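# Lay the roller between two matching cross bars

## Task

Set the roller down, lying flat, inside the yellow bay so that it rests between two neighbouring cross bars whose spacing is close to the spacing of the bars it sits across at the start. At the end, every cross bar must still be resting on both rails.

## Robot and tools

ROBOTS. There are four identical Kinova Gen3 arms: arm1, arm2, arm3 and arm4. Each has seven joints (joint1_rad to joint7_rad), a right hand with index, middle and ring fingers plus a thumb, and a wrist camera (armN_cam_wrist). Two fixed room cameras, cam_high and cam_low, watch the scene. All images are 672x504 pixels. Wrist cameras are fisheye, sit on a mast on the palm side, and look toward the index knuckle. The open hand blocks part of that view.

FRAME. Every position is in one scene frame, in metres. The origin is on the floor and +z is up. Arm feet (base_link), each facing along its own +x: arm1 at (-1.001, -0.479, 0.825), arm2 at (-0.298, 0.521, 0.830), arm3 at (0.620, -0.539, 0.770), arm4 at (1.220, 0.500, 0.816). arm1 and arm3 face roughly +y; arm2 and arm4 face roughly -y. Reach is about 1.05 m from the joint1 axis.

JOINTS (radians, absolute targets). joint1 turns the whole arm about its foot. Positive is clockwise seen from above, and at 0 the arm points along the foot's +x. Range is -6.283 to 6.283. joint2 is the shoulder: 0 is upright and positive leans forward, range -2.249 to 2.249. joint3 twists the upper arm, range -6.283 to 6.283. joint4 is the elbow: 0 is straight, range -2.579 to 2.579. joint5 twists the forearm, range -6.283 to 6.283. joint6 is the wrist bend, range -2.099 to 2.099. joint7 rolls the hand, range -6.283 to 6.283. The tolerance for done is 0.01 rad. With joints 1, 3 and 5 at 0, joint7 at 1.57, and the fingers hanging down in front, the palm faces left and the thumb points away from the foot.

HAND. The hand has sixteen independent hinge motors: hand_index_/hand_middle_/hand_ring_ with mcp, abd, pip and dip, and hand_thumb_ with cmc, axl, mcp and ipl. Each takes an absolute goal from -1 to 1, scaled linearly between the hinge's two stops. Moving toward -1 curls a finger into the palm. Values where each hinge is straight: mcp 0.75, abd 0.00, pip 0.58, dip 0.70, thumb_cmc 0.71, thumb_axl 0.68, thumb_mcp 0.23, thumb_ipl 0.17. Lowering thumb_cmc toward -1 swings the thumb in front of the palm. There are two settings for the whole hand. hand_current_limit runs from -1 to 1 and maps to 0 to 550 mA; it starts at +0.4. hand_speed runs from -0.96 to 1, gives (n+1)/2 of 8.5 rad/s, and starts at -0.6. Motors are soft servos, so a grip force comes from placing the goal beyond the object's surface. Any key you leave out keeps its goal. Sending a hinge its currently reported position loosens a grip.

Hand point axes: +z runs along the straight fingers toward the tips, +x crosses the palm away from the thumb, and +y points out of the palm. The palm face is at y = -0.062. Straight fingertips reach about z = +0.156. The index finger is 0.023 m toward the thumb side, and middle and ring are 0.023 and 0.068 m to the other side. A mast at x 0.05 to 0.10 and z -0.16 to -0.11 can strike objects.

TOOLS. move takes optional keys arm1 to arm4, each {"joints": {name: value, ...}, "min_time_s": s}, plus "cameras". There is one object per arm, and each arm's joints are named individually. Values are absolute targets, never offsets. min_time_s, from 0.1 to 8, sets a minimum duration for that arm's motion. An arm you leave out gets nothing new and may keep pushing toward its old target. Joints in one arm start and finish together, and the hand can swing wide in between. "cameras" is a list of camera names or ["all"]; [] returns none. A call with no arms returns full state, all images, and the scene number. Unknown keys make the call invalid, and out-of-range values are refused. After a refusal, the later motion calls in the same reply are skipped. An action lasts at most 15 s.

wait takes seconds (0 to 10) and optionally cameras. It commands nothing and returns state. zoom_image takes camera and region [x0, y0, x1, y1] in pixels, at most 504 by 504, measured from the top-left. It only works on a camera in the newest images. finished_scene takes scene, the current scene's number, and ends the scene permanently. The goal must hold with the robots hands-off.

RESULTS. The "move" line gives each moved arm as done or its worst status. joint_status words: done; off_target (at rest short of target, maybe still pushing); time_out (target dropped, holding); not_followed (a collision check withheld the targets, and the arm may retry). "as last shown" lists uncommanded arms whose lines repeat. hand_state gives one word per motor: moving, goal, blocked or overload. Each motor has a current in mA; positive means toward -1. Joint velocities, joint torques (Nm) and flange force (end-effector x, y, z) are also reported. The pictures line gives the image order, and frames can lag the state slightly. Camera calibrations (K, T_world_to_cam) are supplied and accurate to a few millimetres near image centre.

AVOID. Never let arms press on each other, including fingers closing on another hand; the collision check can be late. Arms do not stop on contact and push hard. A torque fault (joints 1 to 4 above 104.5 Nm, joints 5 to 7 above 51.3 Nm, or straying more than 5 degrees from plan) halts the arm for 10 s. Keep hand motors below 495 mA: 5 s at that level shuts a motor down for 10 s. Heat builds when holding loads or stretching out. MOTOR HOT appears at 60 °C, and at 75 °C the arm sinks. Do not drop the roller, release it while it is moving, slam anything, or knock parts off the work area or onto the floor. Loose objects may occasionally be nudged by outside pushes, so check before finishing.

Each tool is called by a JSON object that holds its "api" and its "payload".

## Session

{"api": "move", "payload": {}}

{"api": "zoom_image", "payload": {"camera": "cam_high", "region": [230, 180, 340, 290]}}

{"api": "zoom_image", "payload": {"camera": "cam_high", "region": [320, 210, 440, 340]}}

{"api": "zoom_image", "payload": {"camera": "cam_low", "region": [150, 140, 400, 300]}}

{"api": "zoom_image", "payload": {"camera": "cam_low", "region": [380, 180, 620, 330]}}

Scene clock: 0.00 s.
Joint torques (N m): no reading
Flange force (N): no reading
Joint velocities: within noise
arm1.joint_positions: joint1_rad=+0.132 joint2_rad=-0.384 joint3_rad=-0.065 joint4_rad=+1.481 joint5_rad=-0.049 joint6_rad=+1.965 joint7_rad=+1.762 hand_index_mcp=+0.753 hand_index_abd=+0.000 hand_index_pip=+0.577 hand_index_dip=+0.696 hand_middle_mcp=+0.753 hand_middle_abd=+0.000 hand_middle_pip=+0.577 hand_middle_dip=+0.696 hand_ring_mcp=+0.753 hand_ring_abd=+0.000 hand_ring_pip=+0.577 hand_ring_dip=+0.696 hand_thumb_cmc=+0.714 hand_thumb_axl=+0.677 hand_thumb_mcp=+0.226 hand_thumb_ipl=+0.168 hand_current_limit=+0.400 hand_speed=-0.600
arm1.joint_status: not commanded
arm1.hand_state: goal,goal,goal,goal,goal,goal,goal,goal,goal,goal,goal,goal,goal,goal,goal,goal
arm1.index_mcp_current_ma: 0
arm1.index_abd_current_ma: 0
arm1.index_pip_current_ma: 0
arm1.index_dip_current_ma: 0
arm1.middle_mcp_current_ma: 0
arm1.middle_abd_current_ma: 0
arm1.middle_pip_current_ma: 0
arm1.middle_dip_current_ma: 0
arm1.ring_mcp_current_ma: 0
arm1.ring_abd_current_ma: 0
arm1.ring_pip_current_ma: 0
arm1.ring_dip_current_ma: 0
arm1.thumb_cmc_current_ma: 0
arm1.thumb_axl_current_ma: 0
arm1.thumb_mcp_current_ma: 0
arm1.thumb_ipl_current_ma: 0
arm1.hand_goal_index_mcp: 0.754
arm1.hand_goal_index_abd: 0.000
arm1.hand_goal_index_pip: 0.576
arm1.hand_goal_index_dip: 0.696
arm1.hand_goal_middle_mcp: 0.754
arm1.hand_goal_middle_abd: 0.000
arm1.hand_goal_middle_pip: 0.576
arm1.hand_goal_middle_dip: 0.696
arm1.hand_goal_ring_mcp: 0.754
arm1.hand_goal_ring_abd: 0.000
arm1.hand_goal_ring_pip: 0.576
arm1.hand_goal_ring_dip: 0.696
arm1.hand_goal_thumb_cmc: 0.714
arm1.hand_goal_thumb_axl: 0.678
arm1.hand_goal_thumb_mcp: 0.226
arm1.hand_goal_thumb_ipl: 0.168
arm1.hand: x=-1.0563 y=-0.3203 z=+1.3456 quat_wxyz=(+0.028, -0.723, +0.690, +0.033) (m; scene frame)
arm2.joint_positions: joint1_rad=+0.277 joint2_rad=-0.362 joint3_rad=-0.045 joint4_rad=+1.508 joint5_rad=-0.004 joint6_rad=+1.993 joint7_rad=+1.874 hand_index_mcp=+0.753 hand_index_abd=+0.000 hand_index_pip=+0.577 hand_index_dip=+0.696 hand_middle_mcp=+0.753 hand_middle_abd=+0.000 hand_middle_pip=+0.577 hand_middle_dip=+0.696 hand_ring_mcp=+0.753 hand_ring_abd=+0.000 hand_ring_pip=+0.577 hand_ring_dip=+0.696 hand_thumb_cmc=+0.714 hand_thumb_axl=+0.677 hand_thumb_mcp=+0.226 hand_thumb_ipl=+0.168 hand_current_limit=+0.400 hand_speed=-0.600
arm2.joint_status: not commanded
arm2.hand_state: goal,goal,goal,goal,goal,goal,goal,goal,goal,goal,goal,goal,goal,goal,goal,goal
arm2.index_mcp_current_ma: 0
arm2.index_abd_current_ma: 0
arm2.index_pip_current_ma: 0
arm2.index_dip_current_ma: 0
arm2.middle_mcp_current_ma: 0
arm2.middle_abd_current_ma: 0
arm2.middle_pip_current_ma: 0
arm2.middle_dip_current_ma: 0
arm2.ring_mcp_current_ma: 0
arm2.ring_abd_current_ma: 0
arm2.ring_pip_current_ma: 0
arm2.ring_dip_current_ma: 0
arm2.thumb_cmc_current_ma: 0
arm2.thumb_axl_current_ma: 0
arm2.thumb_mcp_current_ma: 0
arm2.thumb_ipl_current_ma: 0
arm2.hand_goal_index_mcp: 0.754
arm2.hand_goal_index_abd: 0.000
arm2.hand_goal_index_pip: 0.576
arm2.hand_goal_index_dip: 0.696
arm2.hand_goal_middle_mcp: 0.754
arm2.hand_goal_middle_abd: 0.000
arm2.hand_goal_middle_pip: 0.576
arm2.hand_goal_middle_dip: 0.696
arm2.hand_goal_ring_mcp: 0.754
arm2.hand_goal_ring_abd: 0.000
arm2.hand_goal_ring_pip: 0.576
arm2.hand_goal_ring_dip: 0.696
arm2.hand_goal_thumb_cmc: 0.714
arm2.hand_goal_thumb_axl: 0.678
arm2.hand_goal_thumb_mcp: 0.226
arm2.hand_goal_thumb_ipl: 0.168
arm2.hand: x=-0.2749 y=+0.3741 z=+1.3361 quat_wxyz=(-0.004, +0.708, +0.706, -0.004) (m; scene frame)
arm3.joint_positions: joint1_rad=-0.154 joint2_rad=-0.361 joint3_rad=-0.057 joint4_rad=+1.517 joint5_rad=-0.026 joint6_rad=+1.966 joint7_rad=+1.636 hand_index_mcp=+0.753 hand_index_abd=+0.000 hand_index_pip=+0.577 hand_index_dip=+0.696 hand_middle_mcp=+0.753 hand_middle_abd=+0.000 hand_middle_pip=+0.577 hand_middle_dip=+0.696 hand_ring_mcp=+0.753 hand_ring_abd=+0.000 hand_ring_pip=+0.577 hand_ring_dip=+0.696 hand_thumb_cmc=+0.714 hand_thumb_axl=+0.677 hand_thumb_mcp=+0.226 hand_thumb_ipl=+0.168 hand_current_limit=+0.400 hand_speed=-0.600
arm3.joint_status: not commanded
arm3.hand_state: goal,goal,goal,goal,goal,goal,goal,goal,goal,goal,goal,goal,goal,goal,goal,goal
arm3.index_mcp_current_ma: 0
arm3.index_abd_current_ma: 0
arm3.index_pip_current_ma: 0
arm3.index_dip_current_ma: 0
arm3.middle_mcp_current_ma: 0
arm3.middle_abd_current_ma: 0
arm3.middle_pip_current_ma: 0
arm3.middle_dip_current_ma: 0
arm3.ring_mcp_current_ma: 0
arm3.ring_abd_current_ma: 0
arm3.ring_pip_current_ma: 0
arm3.ring_dip_current_ma: 0
arm3.thumb_cmc_current_ma: 0
arm3.thumb_axl_current_ma: 0
arm3.thumb_mcp_current_ma: 0
arm3.thumb_ipl_current_ma: 0
arm3.hand_goal_index_mcp: 0.754
arm3.hand_goal_index_abd: 0.000
arm3.hand_goal_index_pip: 0.576
arm3.hand_goal_index_dip: 0.696
arm3.hand_goal_middle_mcp: 0.754
arm3.hand_goal_middle_abd: 0.000
arm3.hand_goal_middle_pip: 0.576
arm3.hand_goal_middle_dip: 0.696
arm3.hand_goal_ring_mcp: 0.754
arm3.hand_goal_ring_abd: 0.000
arm3.hand_goal_ring_pip: 0.576
arm3.hand_goal_ring_dip: 0.696
arm3.hand_goal_thumb_cmc: 0.714
arm3.hand_goal_thumb_axl: 0.678
arm3.hand_goal_thumb_mcp: 0.226
arm3.hand_goal_thumb_ipl: 0.168
arm3.hand: x=+0.4915 y=-0.4159 z=+1.2737 quat_wxyz=(+0.003, -0.850, +0.527, +0.007) (m; scene frame)
arm4.joint_positions: joint1_rad=+0.174 joint2_rad=-0.378 joint3_rad=-0.100 joint4_rad=+1.520 joint5_rad=+0.009 joint6_rad=+1.947 joint7_rad=+1.884 hand_index_mcp=+0.753 hand_index_abd=+0.000 hand_index_pip=+0.577 hand_index_dip=+0.696 hand_middle_mcp=+0.753 hand_middle_abd=+0.000 hand_middle_pip=+0.577 hand_middle_dip=+0.696 hand_ring_mcp=+0.753 hand_ring_abd=+0.000 hand_ring_pip=+0.577 hand_ring_dip=+0.696 hand_thumb_cmc=+0.714 hand_thumb_axl=+0.677 hand_thumb_mcp=+0.226 hand_thumb_ipl=+0.168 hand_current_limit=+0.400 hand_speed=-0.600
arm4.joint_status: not commanded
arm4.hand_state: goal,goal,goal,goal,goal,goal,goal,goal,goal,goal,goal,goal,goal,goal,goal,goal
arm4.index_mcp_current_ma: 0
arm4.index_abd_current_ma: 0
arm4.index_pip_current_ma: 0
arm4.index_dip_current_ma: 0
arm4.middle_mcp_current_ma: 0
arm4.middle_abd_current_ma: 0
arm4.middle_pip_current_ma: 0
arm4.middle_dip_current_ma: 0
arm4.ring_mcp_current_ma: 0
arm4.ring_abd_current_ma: 0
arm4.ring_pip_current_ma: 0
arm4.ring_dip_current_ma: 0
arm4.thumb_cmc_current_ma: 0
arm4.thumb_axl_current_ma: 0
arm4.thumb_mcp_current_ma: 0
arm4.thumb_ipl_current_ma: 0
arm4.hand_goal_index_mcp: 0.754
arm4.hand_goal_index_abd: 0.000
arm4.hand_goal_index_pip: 0.576
arm4.hand_goal_index_dip: 0.696
arm4.hand_goal_middle_mcp: 0.754
arm4.hand_goal_middle_abd: 0.000
arm4.hand_goal_middle_pip: 0.576
arm4.hand_goal_middle_dip: 0.696
arm4.hand_goal_ring_mcp: 0.754
arm4.hand_goal_ring_abd: 0.000
arm4.hand_goal_ring_pip: 0.576
arm4.hand_goal_ring_dip: 0.696
arm4.hand_goal_thumb_cmc: 0.714
arm4.hand_goal_thumb_axl: 0.678
arm4.hand_goal_thumb_mcp: 0.226
arm4.hand_goal_thumb_ipl: 0.168
arm4.hand: x=+1.3008 y=+0.3597 z=+1.3167 quat_wxyz=(-0.008, +0.571, +0.820, -0.036) (m; scene frame)
pictures: arm1_cam_wrist, arm2_cam_wrist, arm3_cam_wrist, arm4_cam_wrist, cam_high, cam_low
camera_calibration:
arm1_cam_wrist: T_world_to_cam=[[-0.642339, 0.762897, 0.0734106, -0.505226], [0.442207, 0.290678, 0.848504, -0.650442], [0.625982, 0.57749, -0.524072, 1.6639], [0, 0, 0, 1]] pos_world=[-1.07847, -0.386381, 1.46099]
arm2_cam_wrist: T_world_to_cam=[[0.620162, -0.782087, 0.0611448, 0.410499], [-0.486708, -0.322465, 0.811869, -1.16904], [-0.615236, -0.53325, -0.580628, 0.924193], [0, 0, 0, 1]] pos_world=[-0.254961, 0.436896, 1.46062]
arm3_cam_wrist: T_world_to_cam=[[-0.917489, 0.39773, -0.00495123, 0.653938], [0.248477, 0.58282, 0.77368, -0.917719], [0.310602, 0.708612, -0.633557, 1.07317], [0, 0, 0, 1]] pos_world=[0.494684, -0.485688, 1.39317]
arm4_cam_wrist: T_world_to_cam=[[0.845105, -0.534009, 0.0251436, -0.913221], [-0.326182, -0.4778, 0.815666, -0.537898], [-0.423559, -0.697525, -0.577976, 1.69133], [0, 0, 0, 1]] pos_world=[1.31269, 0.435066, 1.43925]

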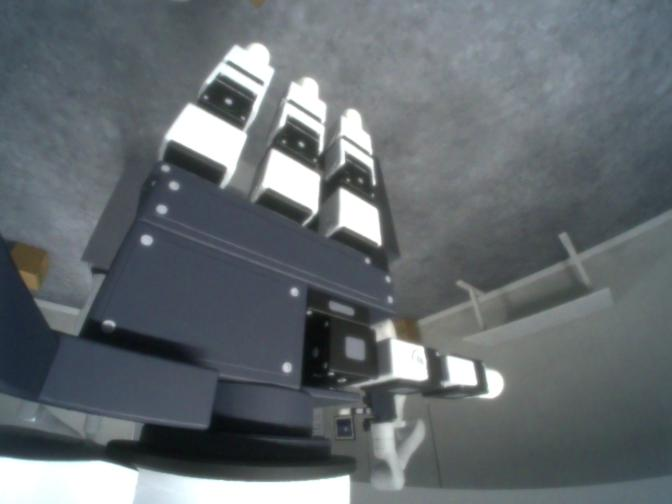

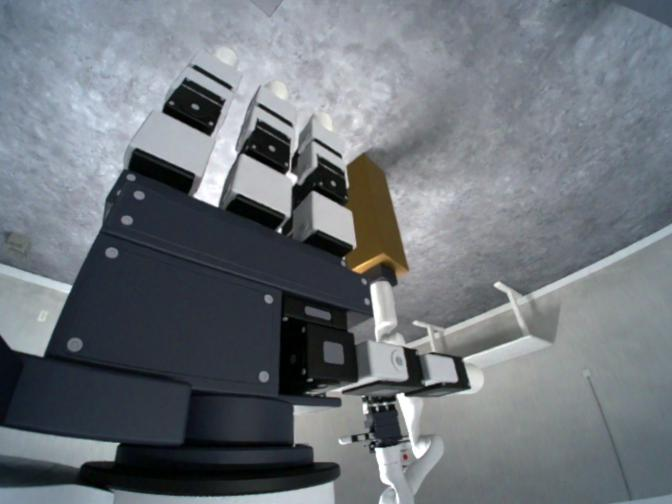

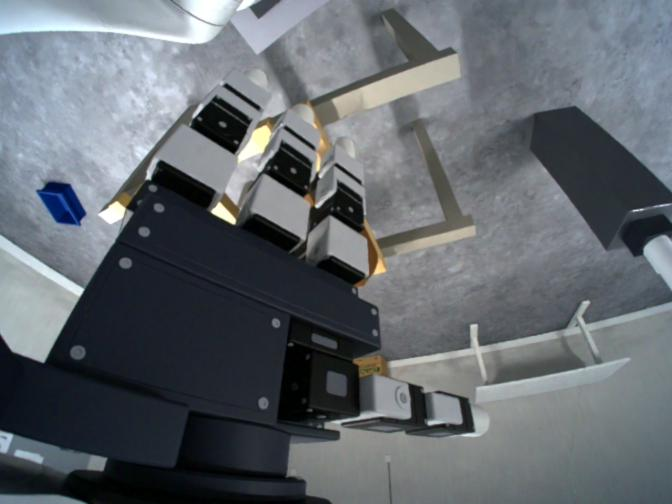

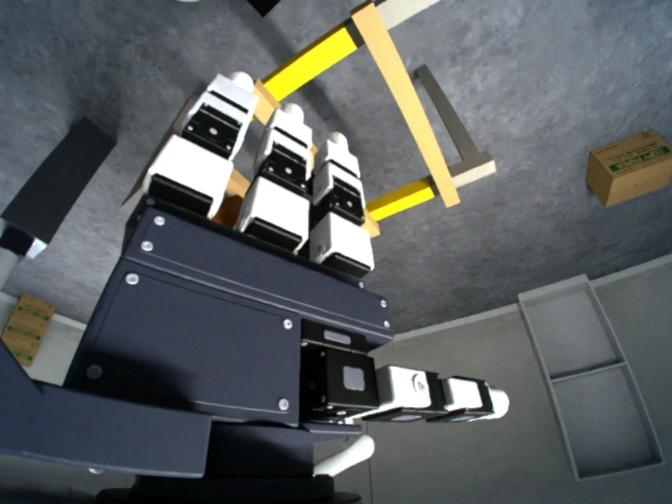

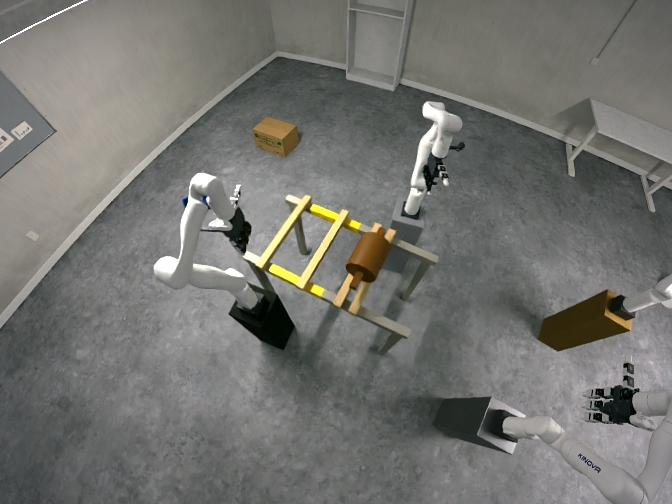

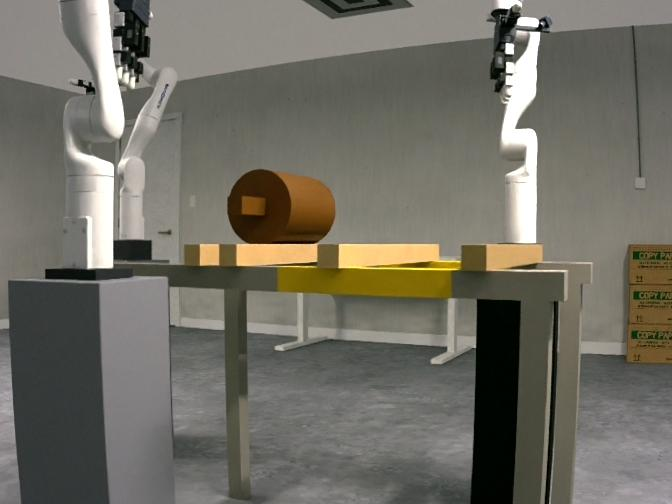

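Scaled by 4.582 from the camera's 672x504 image, which has a finer 960x720 frame.

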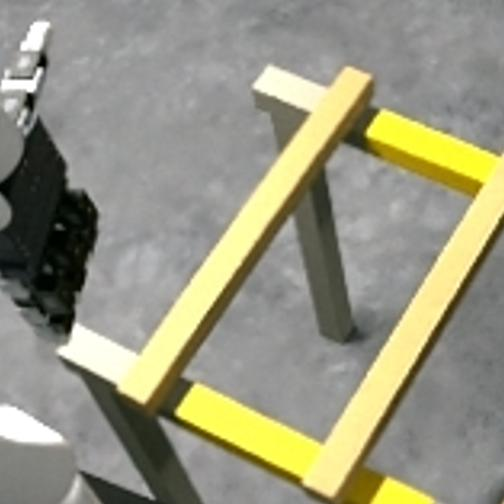

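Scaled by 3.877 from the camera's 672x504 image, which has a finer 960x720 frame.

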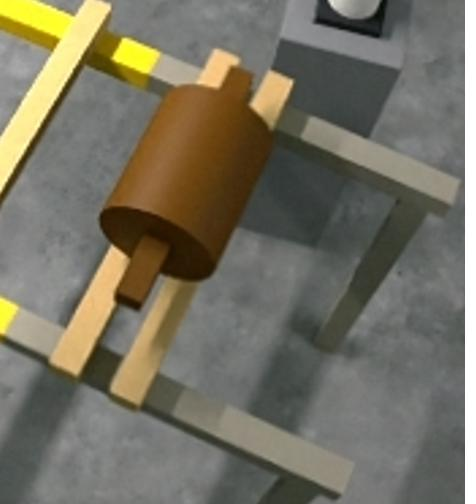

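Scaled by 2.016 from the camera's 672x504 image, which has a finer 960x720 frame.

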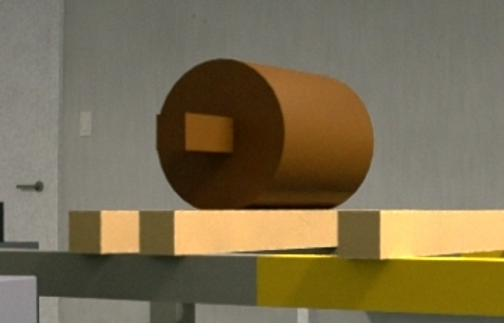

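Scaled by 2.100 from the camera's 672x504 image, which has a finer 960x720 frame.

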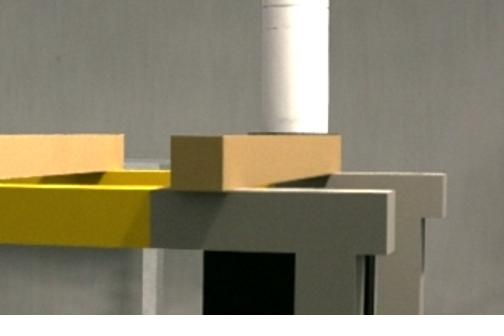

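{"api": "move", "payload": {"arm4": {"joints":{"joint1_rad":-0.2024,"joint2_rad":0.6137,"joint3_rad":0,"joint4_rad":1.4121,"joint5_rad":0,"joint6_rad":1.1158,"joint7_rad":1.2456,"hand_current_limit":0.78},"min_time_s":2.5}, "arm3": {"joints":{"joint1_rad":0.6604,"joint2_rad":0.0031,"joint3_rad":0,"joint4_rad":1.9696,"joint5_rad":0,"joint6_rad":1.1689,"joint7_rad":2.0532,"hand_index_pip":-0.737,"hand_middle_pip":-0.737,"hand_ring_pip":-0.737,"hand_thumb_cmc":-0.571,"hand_current_limit":0.78},"min_time_s":2.5}}}

{"api": "move", "payload": {"arm4": {"joints":{"joint1_rad":-0.2024,"joint2_rad":0.9267,"joint4_rad":1.5731,"joint6_rad":0.6418,"joint7_rad":1.2456},"min_time_s":1.5}, "arm3": {"joints":{"joint1_rad":0.6604,"joint2_rad":0.3032,"joint4_rad":2.2863,"joint6_rad":0.5521,"joint7_rad":2.0532},"min_time_s":1.5}, "cameras": ["arm3_cam_wrist","cam_low","cam_high"]}}

{"api": "zoom_image", "payload": {"camera": "cam_low", "region": [170, 100, 370, 300]}}

Scene clock: 226.67 s.
Joint torques (N m): arm1=[-0.22 -0.55 -0.26 -7.98 0.08 -0.3 0.13] | arm2=[0.63 -1.81 0.75 -9.61 0.05 -0.03 -0.24] | arm3=[1.01 -8.16 0.53 -7.55 -0.82 0.36 0.25] | arm4=[-0.21 -18.23 -1.09 -7.62 -0.22 -0.09 -0.08]
Flange force (N): arm1=[0.0 -0.5 0.6] | arm2=[-0.9 1.7 6.2] | arm3=[-2.7 2.3 1.1] | arm4=[1.1 -1.3 -1.0]
move: arm3 done; arm4 done
Joint velocities: within noise
arm1, arm2: as last shown
arm1.joint_positions: joint1_rad=+0.132 joint2_rad=-0.384 joint3_rad=-0.065 joint4_rad=+1.481 joint5_rad=-0.049 joint6_rad=+1.965 joint7_rad=+1.762 hand_index_mcp=+0.753 hand_index_abd=+0.000 hand_index_pip=+0.577 hand_index_dip=+0.696 hand_middle_mcp=+0.753 hand_middle_abd=+0.000 hand_middle_pip=+0.577 hand_middle_dip=+0.696 hand_ring_mcp=+0.753 hand_ring_abd=+0.000 hand_ring_pip=+0.577 hand_ring_dip=+0.696 hand_thumb_cmc=+0.714 hand_thumb_axl=+0.677 hand_thumb_mcp=+0.224 hand_thumb_ipl=+0.168 hand_current_limit=+0.400 hand_speed=-0.600
arm1.index_mcp_current_ma: -2
arm1.index_pip_current_ma: 2
arm1.middle_mcp_current_ma: -2
arm1.middle_pip_current_ma: 2
arm1.ring_mcp_current_ma: -2
arm1.ring_pip_current_ma: 2
arm1.thumb_cmc_current_ma: 1
arm1.thumb_axl_current_ma: -2
arm1.thumb_mcp_current_ma: -7
arm1.thumb_ipl_current_ma: -1
arm2.joint_positions: joint1_rad=+0.277 joint2_rad=-0.362 joint3_rad=-0.045 joint4_rad=+1.508 joint5_rad=-0.004 joint6_rad=+1.993 joint7_rad=+1.874 hand_index_mcp=+0.753 hand_index_abd=+0.000 hand_index_pip=+0.577 hand_index_dip=+0.696 hand_middle_mcp=+0.753 hand_middle_abd=+0.000 hand_middle_pip=+0.577 hand_middle_dip=+0.696 hand_ring_mcp=+0.753 hand_ring_abd=+0.000 hand_ring_pip=+0.577 hand_ring_dip=+0.696 hand_thumb_cmc=+0.714 hand_thumb_axl=+0.677 hand_thumb_mcp=+0.224 hand_thumb_ipl=+0.168 hand_current_limit=+0.400 hand_speed=-0.600
arm2.index_mcp_current_ma: -4
arm2.index_pip_current_ma: 3
arm2.middle_mcp_current_ma: -4
arm2.middle_pip_current_ma: 3
arm2.ring_mcp_current_ma: -4
arm2.ring_pip_current_ma: 3
arm2.thumb_cmc_current_ma: 1
arm2.thumb_axl_current_ma: -4
arm2.thumb_mcp_current_ma: -14
arm2.thumb_ipl_current_ma: -2
arm3.joint_positions: joint1_rad=+0.660 joint2_rad=+0.003 joint3_rad=+0.000 joint4_rad=+1.970 joint5_rad=+0.000 joint6_rad=+1.169 joint7_rad=+2.053 hand_index_mcp=+0.753 hand_index_abd=+0.000 hand_index_pip=-0.728 hand_index_dip=+0.696 hand_middle_mcp=+0.753 hand_middle_abd=+0.000 hand_middle_pip=-0.729 hand_middle_dip=+0.696 hand_ring_mcp=+0.753 hand_ring_abd=+0.000 hand_ring_pip=-0.727 hand_ring_dip=+0.696 hand_thumb_cmc=-0.568 hand_thumb_axl=+0.677 hand_thumb_mcp=+0.224 hand_thumb_ipl=+0.168 hand_current_limit=+0.780 hand_speed=-0.600
arm3.joint_status: all done
arm3.hand_state: goal,goal,goal,goal,goal,goal,goal,goal,goal,goal,goal,goal,goal,goal,goal,goal
arm3.index_mcp_current_ma: -2
arm3.index_abd_current_ma: 0
arm3.index_pip_current_ma: 24
arm3.index_dip_current_ma: 0
arm3.middle_mcp_current_ma: -2
arm3.middle_abd_current_ma: 0
arm3.middle_pip_current_ma: 22
arm3.middle_dip_current_ma: 0
arm3.ring_mcp_current_ma: -2
arm3.ring_abd_current_ma: 0
arm3.ring_pip_current_ma: 29
arm3.ring_dip_current_ma: 0
arm3.thumb_cmc_current_ma: 6
arm3.thumb_axl_current_ma: -2
arm3.thumb_mcp_current_ma: -8
arm3.thumb_ipl_current_ma: -1
arm3.hand_goal_index_mcp: 0.754
arm3.hand_goal_index_abd: 0.000
arm3.hand_goal_index_pip: -0.736
arm3.hand_goal_index_dip: 0.696
arm3.hand_goal_middle_mcp: 0.754
arm3.hand_goal_middle_abd: 0.000
arm3.hand_goal_middle_pip: -0.736
arm3.hand_goal_middle_dip: 0.696
arm3.hand_goal_ring_mcp: 0.754
arm3.hand_goal_ring_abd: 0.000
arm3.hand_goal_ring_pip: -0.736
arm3.hand_goal_ring_dip: 0.696
arm3.hand_goal_thumb_cmc: -0.570
arm3.hand_goal_thumb_axl: 0.678
arm3.hand_goal_thumb_mcp: 0.226
arm3.hand_goal_thumb_ipl: 0.168
arm3.hand: x=+0.6918 y=-0.2692 z=+1.0503 quat_wxyz=(-0.001, -0.707, +0.707, -0.002) (m; scene frame)
arm4.joint_positions: joint1_rad=-0.202 joint2_rad=+0.614 joint3_rad=+0.000 joint4_rad=+1.412 joint5_rad=+0.000 joint6_rad=+1.116 joint7_rad=+1.246 hand_index_mcp=+0.753 hand_index_abd=+0.000 hand_index_pip=+0.577 hand_index_dip=+0.696 hand_middle_mcp=+0.753 hand_middle_abd=+0.000 hand_middle_pip=+0.577 hand_middle_dip=+0.696 hand_ring_mcp=+0.753 hand_ring_abd=+0.000 hand_ring_pip=+0.577 hand_ring_dip=+0.696 hand_thumb_cmc=+0.714 hand_thumb_axl=+0.677 hand_thumb_mcp=+0.223 hand_thumb_ipl=+0.168 hand_current_limit=+0.780 hand_speed=-0.600
arm4.joint_status: all done
arm4.hand_state: goal,goal,goal,goal,goal,goal,goal,goal,goal,goal,goal,goal,goal,goal,goal,goal
arm4.index_mcp_current_ma: -1
arm4.index_abd_current_ma: 0
arm4.index_pip_current_ma: 0
arm4.index_dip_current_ma: 0
arm4.middle_mcp_current_ma: -1
arm4.middle_abd_current_ma: 0
arm4.middle_pip_current_ma: 0
arm4.middle_dip_current_ma: 0
arm4.ring_mcp_current_ma: -1
arm4.ring_abd_current_ma: 0
arm4.ring_pip_current_ma: 0
arm4.ring_dip_current_ma: 0
arm4.thumb_cmc_current_ma: 0
arm4.thumb_axl_current_ma: -1
arm4.thumb_mcp_current_ma: -3
arm4.thumb_ipl_current_ma: 0
arm4.hand_goal_index_mcp: 0.754
arm4.hand_goal_index_abd: 0.000
arm4.hand_goal_index_pip: 0.576
arm4.hand_goal_index_dip: 0.696
arm4.hand_goal_middle_mcp: 0.754
arm4.hand_goal_middle_abd: 0.000
arm4.hand_goal_middle_pip: 0.576
arm4.hand_goal_middle_dip: 0.696
arm4.hand_goal_ring_mcp: 0.754
arm4.hand_goal_ring_abd: 0.000
arm4.hand_goal_ring_pip: 0.576
arm4.hand_goal_ring_dip: 0.696
arm4.hand_goal_thumb_cmc: 0.714
arm4.hand_goal_thumb_axl: 0.678
arm4.hand_goal_thumb_mcp: 0.226
arm4.hand_goal_thumb_ipl: 0.168
arm4.hand: x=+1.4520 y=-0.0282 z=+1.0009 quat_wxyz=(-0.006, +0.707, +0.707, -0.003) (m; scene frame)
pictures: none

Scene clock: 228.60 s.
Joint torques (N m): arm1=[-0.15 -0.61 -0.23 -7.97 0.09 -0.24 0.13] | arm2=[0.61 -1.79 0.71 -9.58 0.07 -0.03 -0.25] | arm3=[1.13 -10.7 0.53 -4.45 -0.74 0.19 0.27] | arm4=[-0.24 -19.83 -0.96 -5.2 -0.28 -0.11 -0.05]
Flange force (N): arm1=[-0.2 -0.4 0.7] | arm2=[-0.8 1.5 6.1] | arm3=[-2.5 3.9 2.1] | arm4=[1.4 -1.1 -1.9]
move: arm3 done; arm4 done
Joint velocities: within noise
arm1, arm2: as last shown
arm3.joint_positions: joint1_rad=+0.660 joint2_rad=+0.303 joint3_rad=+0.000 joint4_rad=+2.286 joint5_rad=+0.000 joint6_rad=+0.552 joint7_rad=+2.053 hand_index_mcp=+0.753 hand_index_abd=+0.000 hand_index_pip=-0.729 hand_index_dip=+0.696 hand_middle_mcp=+0.753 hand_middle_abd=+0.000 hand_middle_pip=-0.729 hand_middle_dip=+0.696 hand_ring_mcp=+0.753 hand_ring_abd=+0.000 hand_ring_pip=-0.727 hand_ring_dip=+0.696 hand_thumb_cmc=-0.568 hand_thumb_axl=+0.677 hand_thumb_mcp=+0.224 hand_thumb_ipl=+0.168 hand_current_limit=+0.780 hand_speed=-0.600
arm3.joint_status: all done
arm3.hand_state: goal,goal,goal,goal,goal,goal,goal,goal,goal,goal,goal,goal,goal,goal,goal,goal
arm3.index_mcp_current_ma: -2
arm3.index_abd_current_ma: 0
arm3.index_pip_current_ma: 23
arm3.index_dip_current_ma: 0
arm3.middle_mcp_current_ma: -2
arm3.middle_abd_current_ma: 0
arm3.middle_pip_current_ma: 21
arm3.middle_dip_current_ma: 0
arm3.ring_mcp_current_ma: -2
arm3.ring_abd_current_ma: 0
arm3.ring_pip_current_ma: 28
arm3.ring_dip_current_ma: 0
arm3.thumb_cmc_current_ma: 6
arm3.thumb_axl_current_ma: -2
arm3.thumb_mcp_current_ma: -9
arm3.thumb_ipl_current_ma: -1
arm3.hand_goal_index_mcp: 0.754
arm3.hand_goal_index_abd: 0.000
arm3.hand_goal_index_pip: -0.736
arm3.hand_goal_index_dip: 0.696
arm3.hand_goal_middle_mcp: 0.754
arm3.hand_goal_middle_abd: 0.000
arm3.hand_goal_middle_pip: -0.736
arm3.hand_goal_middle_dip: 0.696
arm3.hand_goal_ring_mcp: 0.754
arm3.hand_goal_ring_abd: 0.000
arm3.hand_goal_ring_pip: -0.736
arm3.hand_goal_ring_dip: 0.696
arm3.hand_goal_thumb_cmc: -0.570
arm3.hand_goal_thumb_axl: 0.678
arm3.hand_goal_thumb_mcp: 0.226
arm3.hand_goal_thumb_ipl: 0.168
arm3.hand: x=+0.6920 y=-0.2698 z=+0.8864 quat_wxyz=(-0.001, -0.707, +0.707, -0.002) (m; scene frame)
arm4.joint_positions: joint1_rad=-0.202 joint2_rad=+0.927 joint3_rad=+0.000 joint4_rad=+1.573 joint5_rad=+0.000 joint6_rad=+0.642 joint7_rad=+1.246 hand_index_mcp=+0.753 hand_index_abd=+0.000 hand_index_pip=+0.577 hand_index_dip=+0.696 hand_middle_mcp=+0.753 hand_middle_abd=+0.000 hand_middle_pip=+0.577 hand_middle_dip=+0.696 hand_ring_mcp=+0.753 hand_ring_abd=+0.000 hand_ring_pip=+0.577 hand_ring_dip=+0.696 hand_thumb_cmc=+0.714 hand_thumb_axl=+0.677 hand_thumb_mcp=+0.223 hand_thumb_ipl=+0.168 hand_current_limit=+0.780 hand_speed=-0.600
arm4.joint_status: all done
arm4.hand_state: goal,goal,goal,goal,goal,goal,goal,goal,goal,goal,goal,goal,goal,goal,goal,goal
arm4.index_mcp_current_ma: -1
arm4.index_abd_current_ma: 0
arm4.index_pip_current_ma: 0
arm4.index_dip_current_ma: 0
arm4.middle_mcp_current_ma: -1
arm4.middle_abd_current_ma: 0
arm4.middle_pip_current_ma: 0
arm4.middle_dip_current_ma: 0
arm4.ring_mcp_current_ma: -1
arm4.ring_abd_current_ma: 0
arm4.ring_pip_current_ma: 0
arm4.ring_dip_current_ma: 0
arm4.thumb_cmc_current_ma: 0
arm4.thumb_axl_current_ma: -1
arm4.thumb_mcp_current_ma: -3
arm4.thumb_ipl_current_ma: 0
arm4.hand_goal_index_mcp: 0.754
arm4.hand_goal_index_abd: 0.000
arm4.hand_goal_index_pip: 0.576
arm4.hand_goal_index_dip: 0.696
arm4.hand_goal_middle_mcp: 0.754
arm4.hand_goal_middle_abd: 0.000
arm4.hand_goal_middle_pip: 0.576
arm4.hand_goal_middle_dip: 0.696
arm4.hand_goal_ring_mcp: 0.754
arm4.hand_goal_ring_abd: 0.000
arm4.hand_goal_ring_pip: 0.576
arm4.hand_goal_ring_dip: 0.696
arm4.hand_goal_thumb_cmc: 0.714
arm4.hand_goal_thumb_axl: 0.678
arm4.hand_goal_thumb_mcp: 0.226
arm4.hand_goal_thumb_ipl: 0.168
arm4.hand: x=+1.4496 y=-0.0274 z=+0.7959 quat_wxyz=(-0.006, +0.707, +0.707, -0.003) (m; scene frame)
pictures: arm3_cam_wrist, cam_high, cam_low
camera_calibration:
arm3_cam_wrist: T_world_to_cam=[[-0.644845, 0.764008, -0.0216097, 0.702736], [0.478924, 0.425937, 0.7676, -0.949472], [0.595657, 0.484634, -0.640565, 0.41052], [0, 0, 0, 1]] pos_world=[0.663351, -0.331433, 1.00697]

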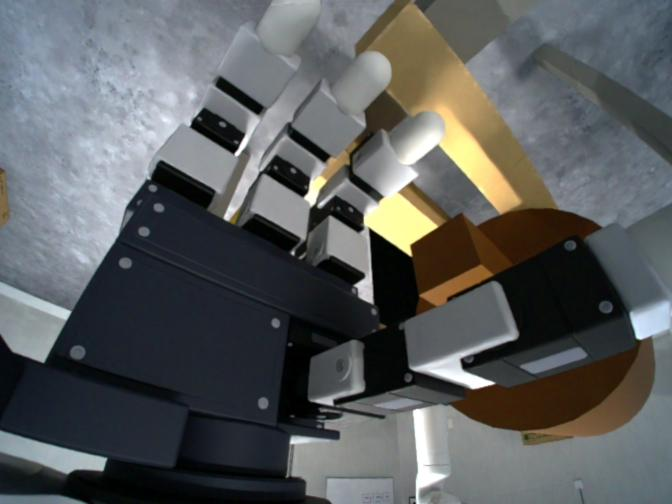

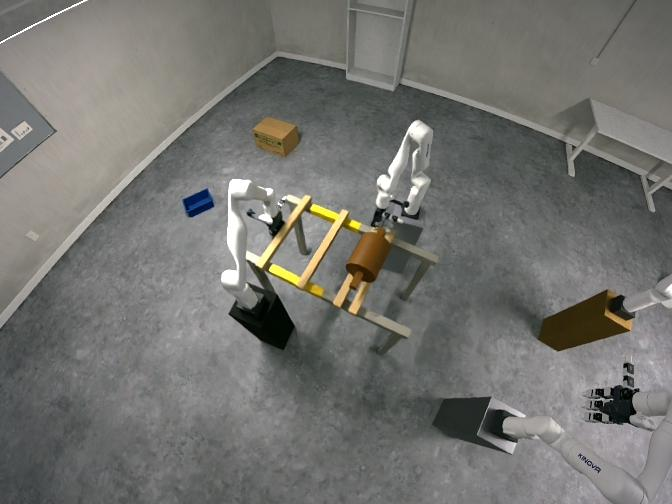

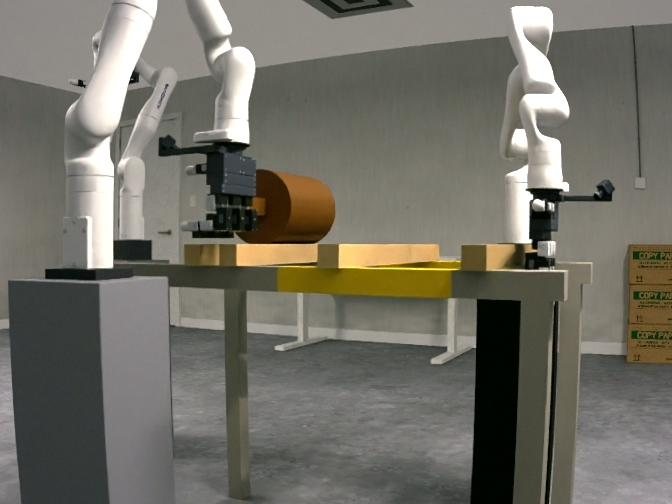

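Scaled by 2.520 from the camera's 672x504 image, which has a finer 960x720 frame.

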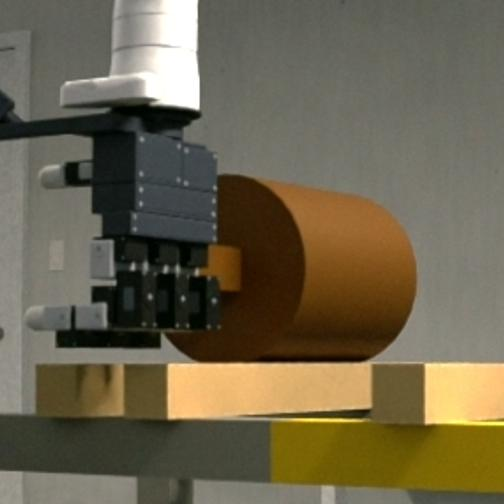

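{"api": "move", "payload": {"arm4": {"joints":{"joint1_rad":-0.0046,"joint2_rad":0.9008,"joint4_rad":1.6461,"joint6_rad":0.5947,"joint7_rad":1.4434},"min_time_s":2.5}, "arm3": {"joints":{"joint1_rad":0.5308,"joint2_rad":0.4603,"joint4_rad":1.9944,"joint6_rad":0.6869,"joint7_rad":1.9236},"min_time_s":2.5}}}

{"api": "move", "payload": {"arm4": {"joints":{"joint1_rad":0.2037,"joint2_rad":0.9043,"joint4_rad":1.6355,"joint6_rad":0.6018,"joint7_rad":1.6517},"min_time_s":2.5}, "arm3": {"joints":{"joint1_rad":0.5163,"joint2_rad":0.4229,"joint4_rad":1.9819,"joint6_rad":0.7368,"joint7_rad":1.9091},"min_time_s":2.5}, "cameras": ["arm3_cam_wrist","cam_low","cam_high"]}}

{"api": "zoom_image", "payload": {"camera": "cam_low", "region": [300, 200, 500, 300]}}

{"api": "zoom_image", "payload": {"camera": "cam_high", "region": [250, 180, 400, 320]}}

Scene clock: 266.00 s.
Joint torques (N m): arm1=[-0.27 -0.58 -0.2 -7.98 0.09 -0.27 0.14] | arm2=[0.64 -1.78 0.76 -9.59 0.06 -0.03 -0.21] | arm3=[1.12 -14.53 0.65 -5.37 -0.82 0.28 0.24] | arm4=[0.82 -19.2 0.13 -4.63 0.08 0.12 -0.06]
Flange force (N): arm1=[-0.1 -0.2 0.6] | arm2=[-0.9 1.8 6.1] | arm3=[-1.4 3.1 2.1] | arm4=[1.4 1.3 -1.5]
move: arm3 done; arm4 done
Joint velocities: within noise
arm1, arm2: as last shown
arm3.joint_positions: joint1_rad=+0.531 joint2_rad=+0.460 joint3_rad=+0.000 joint4_rad=+1.994 joint5_rad=+0.000 joint6_rad=+0.687 joint7_rad=+1.924 hand_index_mcp=+0.753 hand_index_abd=+0.000 hand_index_pip=-0.729 hand_index_dip=+0.696 hand_middle_mcp=+0.753 hand_middle_abd=+0.000 hand_middle_pip=-0.729 hand_middle_dip=+0.696 hand_ring_mcp=+0.753 hand_ring_abd=+0.000 hand_ring_pip=-0.727 hand_ring_dip=+0.696 hand_thumb_cmc=-0.568 hand_thumb_axl=+0.677 hand_thumb_mcp=+0.224 hand_thumb_ipl=+0.168 hand_current_limit=+0.780 hand_speed=-0.600
arm3.joint_status: all done
arm3.hand_state: goal,goal,goal,goal,goal,goal,goal,goal,goal,goal,goal,goal,goal,goal,goal,goal
arm3.index_mcp_current_ma: -2
arm3.index_abd_current_ma: 0
arm3.index_pip_current_ma: 23
arm3.index_dip_current_ma: 0
arm3.middle_mcp_current_ma: -2
arm3.middle_abd_current_ma: 0
arm3.middle_pip_current_ma: 21
arm3.middle_dip_current_ma: 0
arm3.ring_mcp_current_ma: -2
arm3.ring_abd_current_ma: 0
arm3.ring_pip_current_ma: 28
arm3.ring_dip_current_ma: 0
arm3.thumb_cmc_current_ma: 6
arm3.thumb_axl_current_ma: -2
arm3.thumb_mcp_current_ma: -9
arm3.thumb_ipl_current_ma: -1
arm3.hand_goal_index_mcp: 0.754
arm3.hand_goal_index_abd: 0.000
arm3.hand_goal_index_pip: -0.736
arm3.hand_goal_index_dip: 0.696
arm3.hand_goal_middle_mcp: 0.754
arm3.hand_goal_middle_abd: 0.000
arm3.hand_goal_middle_pip: -0.736
arm3.hand_goal_middle_dip: 0.696
arm3.hand_goal_ring_mcp: 0.754
arm3.hand_goal_ring_abd: 0.000
arm3.hand_goal_ring_pip: -0.736
arm3.hand_goal_ring_dip: 0.696
arm3.hand_goal_thumb_cmc: -0.570
arm3.hand_goal_thumb_axl: 0.678
arm3.hand_goal_thumb_mcp: 0.226
arm3.hand_goal_thumb_ipl: 0.168
arm3.hand: x=+0.6919 y=-0.1618 z=+0.8860 quat_wxyz=(-0.001, -0.707, +0.707, -0.002) (m; scene frame)
arm4.joint_positions: joint1_rad=-0.005 joint2_rad=+0.901 joint3_rad=+0.000 joint4_rad=+1.646 joint5_rad=+0.000 joint6_rad=+0.595 joint7_rad=+1.443 hand_index_mcp=+0.750 hand_index_abd=+0.000 hand_index_pip=+0.577 hand_index_dip=+0.696 hand_middle_mcp=+0.747 hand_middle_abd=+0.000 hand_middle_pip=+0.577 hand_middle_dip=+0.696 hand_ring_mcp=+0.744 hand_ring_abd=+0.000 hand_ring_pip=+0.577 hand_ring_dip=+0.696 hand_thumb_cmc=+0.714 hand_thumb_axl=+0.677 hand_thumb_mcp=+0.223 hand_thumb_ipl=+0.168 hand_current_limit=+0.780 hand_speed=-0.600
arm4.joint_status: all done
arm4.hand_state: goal,goal,goal,goal,goal,goal,goal,goal,goal,goal,goal,goal,goal,goal,goal,goal
arm4.index_mcp_current_ma: -5
arm4.index_abd_current_ma: 0
arm4.index_pip_current_ma: 0
arm4.index_dip_current_ma: 0
arm4.middle_mcp_current_ma: -10
arm4.middle_abd_current_ma: 0
arm4.middle_pip_current_ma: 0
arm4.middle_dip_current_ma: 0
arm4.ring_mcp_current_ma: -18
arm4.ring_abd_current_ma: 0
arm4.ring_pip_current_ma: 0
arm4.ring_dip_current_ma: 0
arm4.thumb_cmc_current_ma: 0
arm4.thumb_axl_current_ma: -1
arm4.thumb_mcp_current_ma: -3
arm4.thumb_ipl_current_ma: 0
arm4.hand_goal_index_mcp: 0.754
arm4.hand_goal_index_abd: 0.000
arm4.hand_goal_index_pip: 0.576
arm4.hand_goal_index_dip: 0.696
arm4.hand_goal_middle_mcp: 0.754
arm4.hand_goal_middle_abd: 0.000
arm4.hand_goal_middle_pip: 0.576
arm4.hand_goal_middle_dip: 0.696
arm4.hand_goal_ring_mcp: 0.754
arm4.hand_goal_ring_abd: 0.000
arm4.hand_goal_ring_pip: 0.576
arm4.hand_goal_ring_dip: 0.696
arm4.hand_goal_thumb_cmc: 0.714
arm4.hand_goal_thumb_axl: 0.678
arm4.hand_goal_thumb_mcp: 0.226
arm4.hand_goal_thumb_ipl: 0.168
arm4.hand: x=+1.3452 y=-0.0274 z=+0.7972 quat_wxyz=(-0.006, +0.707, +0.707, -0.003) (m; scene frame)
pictures: none

Scene clock: 268.83 s.
Joint torques (N m): arm1=[-0.19 -0.61 -0.24 -8 0.07 -0.28 0.15] | arm2=[0.61 -1.79 0.74 -9.62 0.06 -0.08 -0.26] | arm3=[1.19 -14.13 0.64 -5.63 -0.85 0.29 0.25] | arm4=[0.8 -19.45 0.17 -4.92 0.09 -0.02 -0.04]
Flange force (N): arm1=[-0.1 -0.4 0.7] | arm2=[-0.7 1.6 6.1] | arm3=[-1.6 3.3 1.8] | arm4=[1.4 1.5 -1.5]
move: arm3 done; arm4 done
Joint velocities: within noise
arm1, arm2: as last shown
arm3.joint_positions: joint1_rad=+0.516 joint2_rad=+0.423 joint3_rad=+0.000 joint4_rad=+1.982 joint5_rad=+0.000 joint6_rad=+0.737 joint7_rad=+1.909 hand_index_mcp=+0.753 hand_index_abd=+0.000 hand_index_pip=-0.729 hand_index_dip=+0.696 hand_middle_mcp=+0.753 hand_middle_abd=+0.000 hand_middle_pip=-0.729 hand_middle_dip=+0.696 hand_ring_mcp=+0.753 hand_ring_abd=+0.000 hand_ring_pip=-0.727 hand_ring_dip=+0.696 hand_thumb_cmc=-0.568 hand_thumb_axl=+0.677 hand_thumb_mcp=+0.224 hand_thumb_ipl=+0.168 hand_current_limit=+0.780 hand_speed=-0.600
arm3.joint_status: all done
arm3.hand_state: goal,goal,goal,goal,goal,goal,goal,goal,goal,goal,goal,goal,goal,goal,goal,goal
arm3.index_mcp_current_ma: -2
arm3.index_abd_current_ma: 0
arm3.index_pip_current_ma: 23
arm3.index_dip_current_ma: 0
arm3.middle_mcp_current_ma: -2
arm3.middle_abd_current_ma: 0
arm3.middle_pip_current_ma: 21
arm3.middle_dip_current_ma: 0
arm3.ring_mcp_current_ma: -2
arm3.ring_abd_current_ma: 0
arm3.ring_pip_current_ma: 28
arm3.ring_dip_current_ma: 0
arm3.thumb_cmc_current_ma: 6
arm3.thumb_axl_current_ma: -2
arm3.thumb_mcp_current_ma: -9
arm3.thumb_ipl_current_ma: -1
arm3.hand_goal_index_mcp: 0.754
arm3.hand_goal_index_abd: 0.000
arm3.hand_goal_index_pip: -0.736
arm3.hand_goal_index_dip: 0.696
arm3.hand_goal_middle_mcp: 0.754
arm3.hand_goal_middle_abd: 0.000
arm3.hand_goal_middle_pip: -0.736
arm3.hand_goal_middle_dip: 0.696
arm3.hand_goal_ring_mcp: 0.754
arm3.hand_goal_ring_abd: 0.000
arm3.hand_goal_ring_pip: -0.736
arm3.hand_goal_ring_dip: 0.696
arm3.hand_goal_thumb_cmc: -0.570
arm3.hand_goal_thumb_axl: 0.678
arm3.hand_goal_thumb_mcp: 0.226
arm3.hand_goal_thumb_ipl: 0.168
arm3.hand: x=+0.6860 y=-0.1617 z=+0.9030 quat_wxyz=(-0.001, -0.707, +0.707, -0.002) (m; scene frame)
arm4.joint_positions: joint1_rad=+0.204 joint2_rad=+0.904 joint3_rad=+0.000 joint4_rad=+1.635 joint5_rad=+0.000 joint6_rad=+0.602 joint7_rad=+1.652 hand_index_mcp=+0.750 hand_index_abd=+0.000 hand_index_pip=+0.577 hand_index_dip=+0.696 hand_middle_mcp=+0.747 hand_middle_abd=+0.000 hand_middle_pip=+0.577 hand_middle_dip=+0.696 hand_ring_mcp=+0.744 hand_ring_abd=+0.000 hand_ring_pip=+0.577 hand_ring_dip=+0.696 hand_thumb_cmc=+0.714 hand_thumb_axl=+0.677 hand_thumb_mcp=+0.223 hand_thumb_ipl=+0.168 hand_current_limit=+0.780 hand_speed=-0.600
arm4.joint_status: all done
arm4.hand_state: goal,goal,goal,goal,goal,goal,goal,goal,goal,goal,goal,goal,goal,goal,goal,goal
arm4.index_mcp_current_ma: -6
arm4.index_abd_current_ma: 0
arm4.index_pip_current_ma: 0
arm4.index_dip_current_ma: 0
arm4.middle_mcp_current_ma: -10
arm4.middle_abd_current_ma: 0
arm4.middle_pip_current_ma: 0
arm4.middle_dip_current_ma: 0
arm4.ring_mcp_current_ma: -18
arm4.ring_abd_current_ma: 0
arm4.ring_pip_current_ma: 0
arm4.ring_dip_current_ma: 0
arm4.thumb_cmc_current_ma: 0
arm4.thumb_axl_current_ma: -1
arm4.thumb_mcp_current_ma: -3
arm4.thumb_ipl_current_ma: 0
arm4.hand_goal_index_mcp: 0.754
arm4.hand_goal_index_abd: 0.000
arm4.hand_goal_index_pip: 0.576
arm4.hand_goal_index_dip: 0.696
arm4.hand_goal_middle_mcp: 0.754
arm4.hand_goal_middle_abd: 0.000
arm4.hand_goal_middle_pip: 0.576
arm4.hand_goal_middle_dip: 0.696
arm4.hand_goal_ring_mcp: 0.754
arm4.hand_goal_ring_abd: 0.000
arm4.hand_goal_ring_pip: 0.576
arm4.hand_goal_ring_dip: 0.696
arm4.hand_goal_thumb_cmc: 0.714
arm4.hand_goal_thumb_axl: 0.678
arm4.hand_goal_thumb_mcp: 0.226
arm4.hand_goal_thumb_ipl: 0.168
arm4.hand: x=+1.2397 y=-0.0275 z=+0.7985 quat_wxyz=(-0.006, +0.707, +0.707, -0.003) (m; scene frame)
pictures: arm3_cam_wrist, cam_high, cam_low
camera_calibration:
arm3_cam_wrist: T_world_to_cam=[[-0.644845, 0.764008, -0.0216097, 0.616701], [0.478924, 0.425937, 0.7676, -1.00543], [0.595657, 0.484634, -0.640565, 0.372279], [0, 0, 0, 1]] pos_world=[0.657451, -0.223333, 1.02357]

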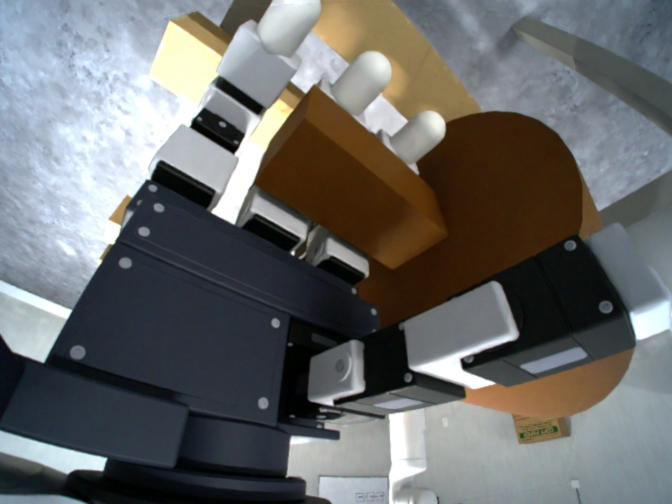

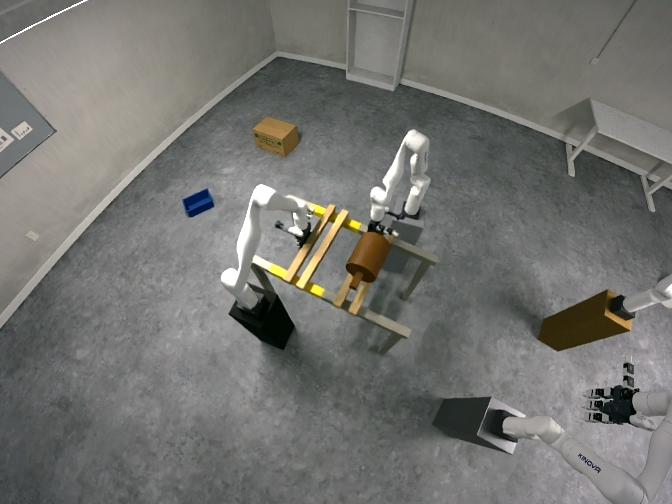

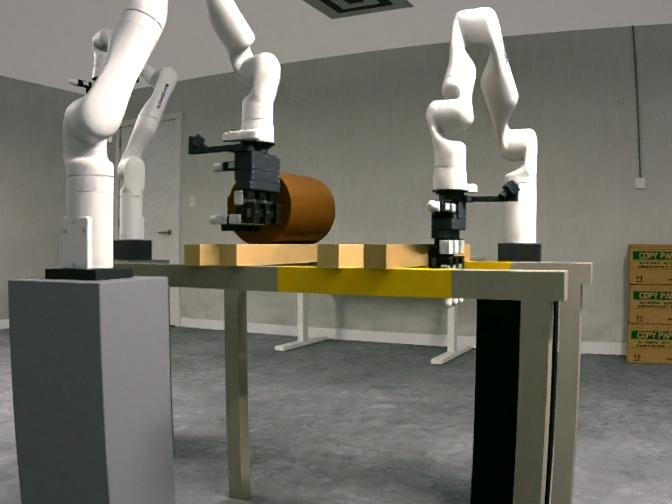

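Scaled by 2.520 from the camera's 672x504 image, which has a finer 960x720 frame.

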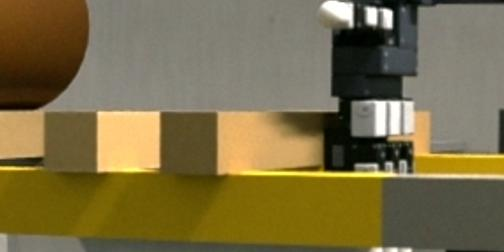

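Scaled by 3.360 from the camera's 672x504 image, which has a finer 960x720 frame.

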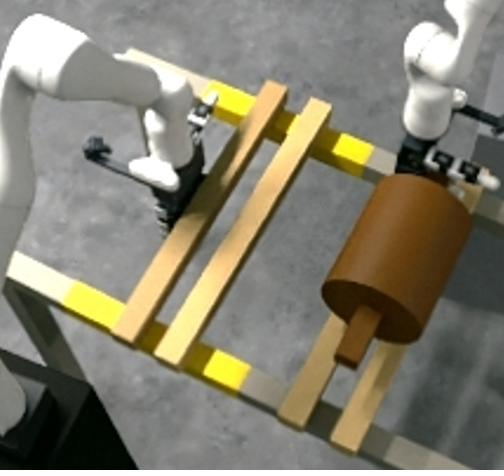

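{"api": "zoom_image", "payload": {"camera": "cam_high", "region": [270, 255, 320, 305]}}

{"api": "zoom_image", "payload": {"camera": "cam_high", "region": [310, 190, 360, 240]}}

Scaled by 10.080 from the camera's 672x504 image, which has a finer 960x720 frame.

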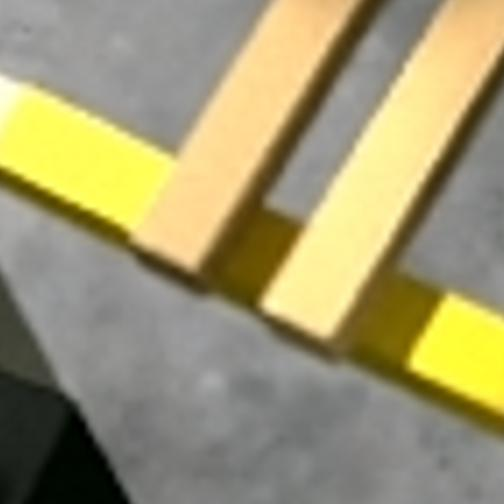

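Scaled by 10.080 from the camera's 672x504 image, which has a finer 960x720 frame.

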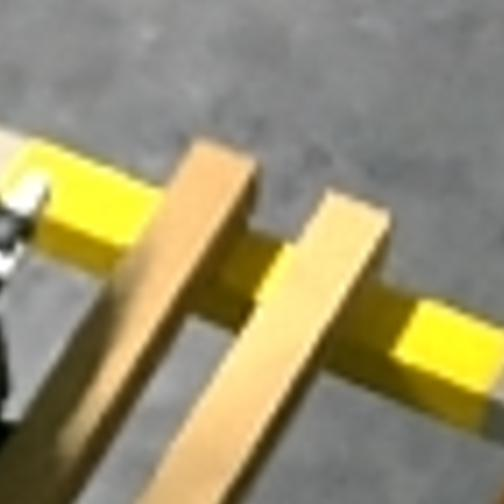

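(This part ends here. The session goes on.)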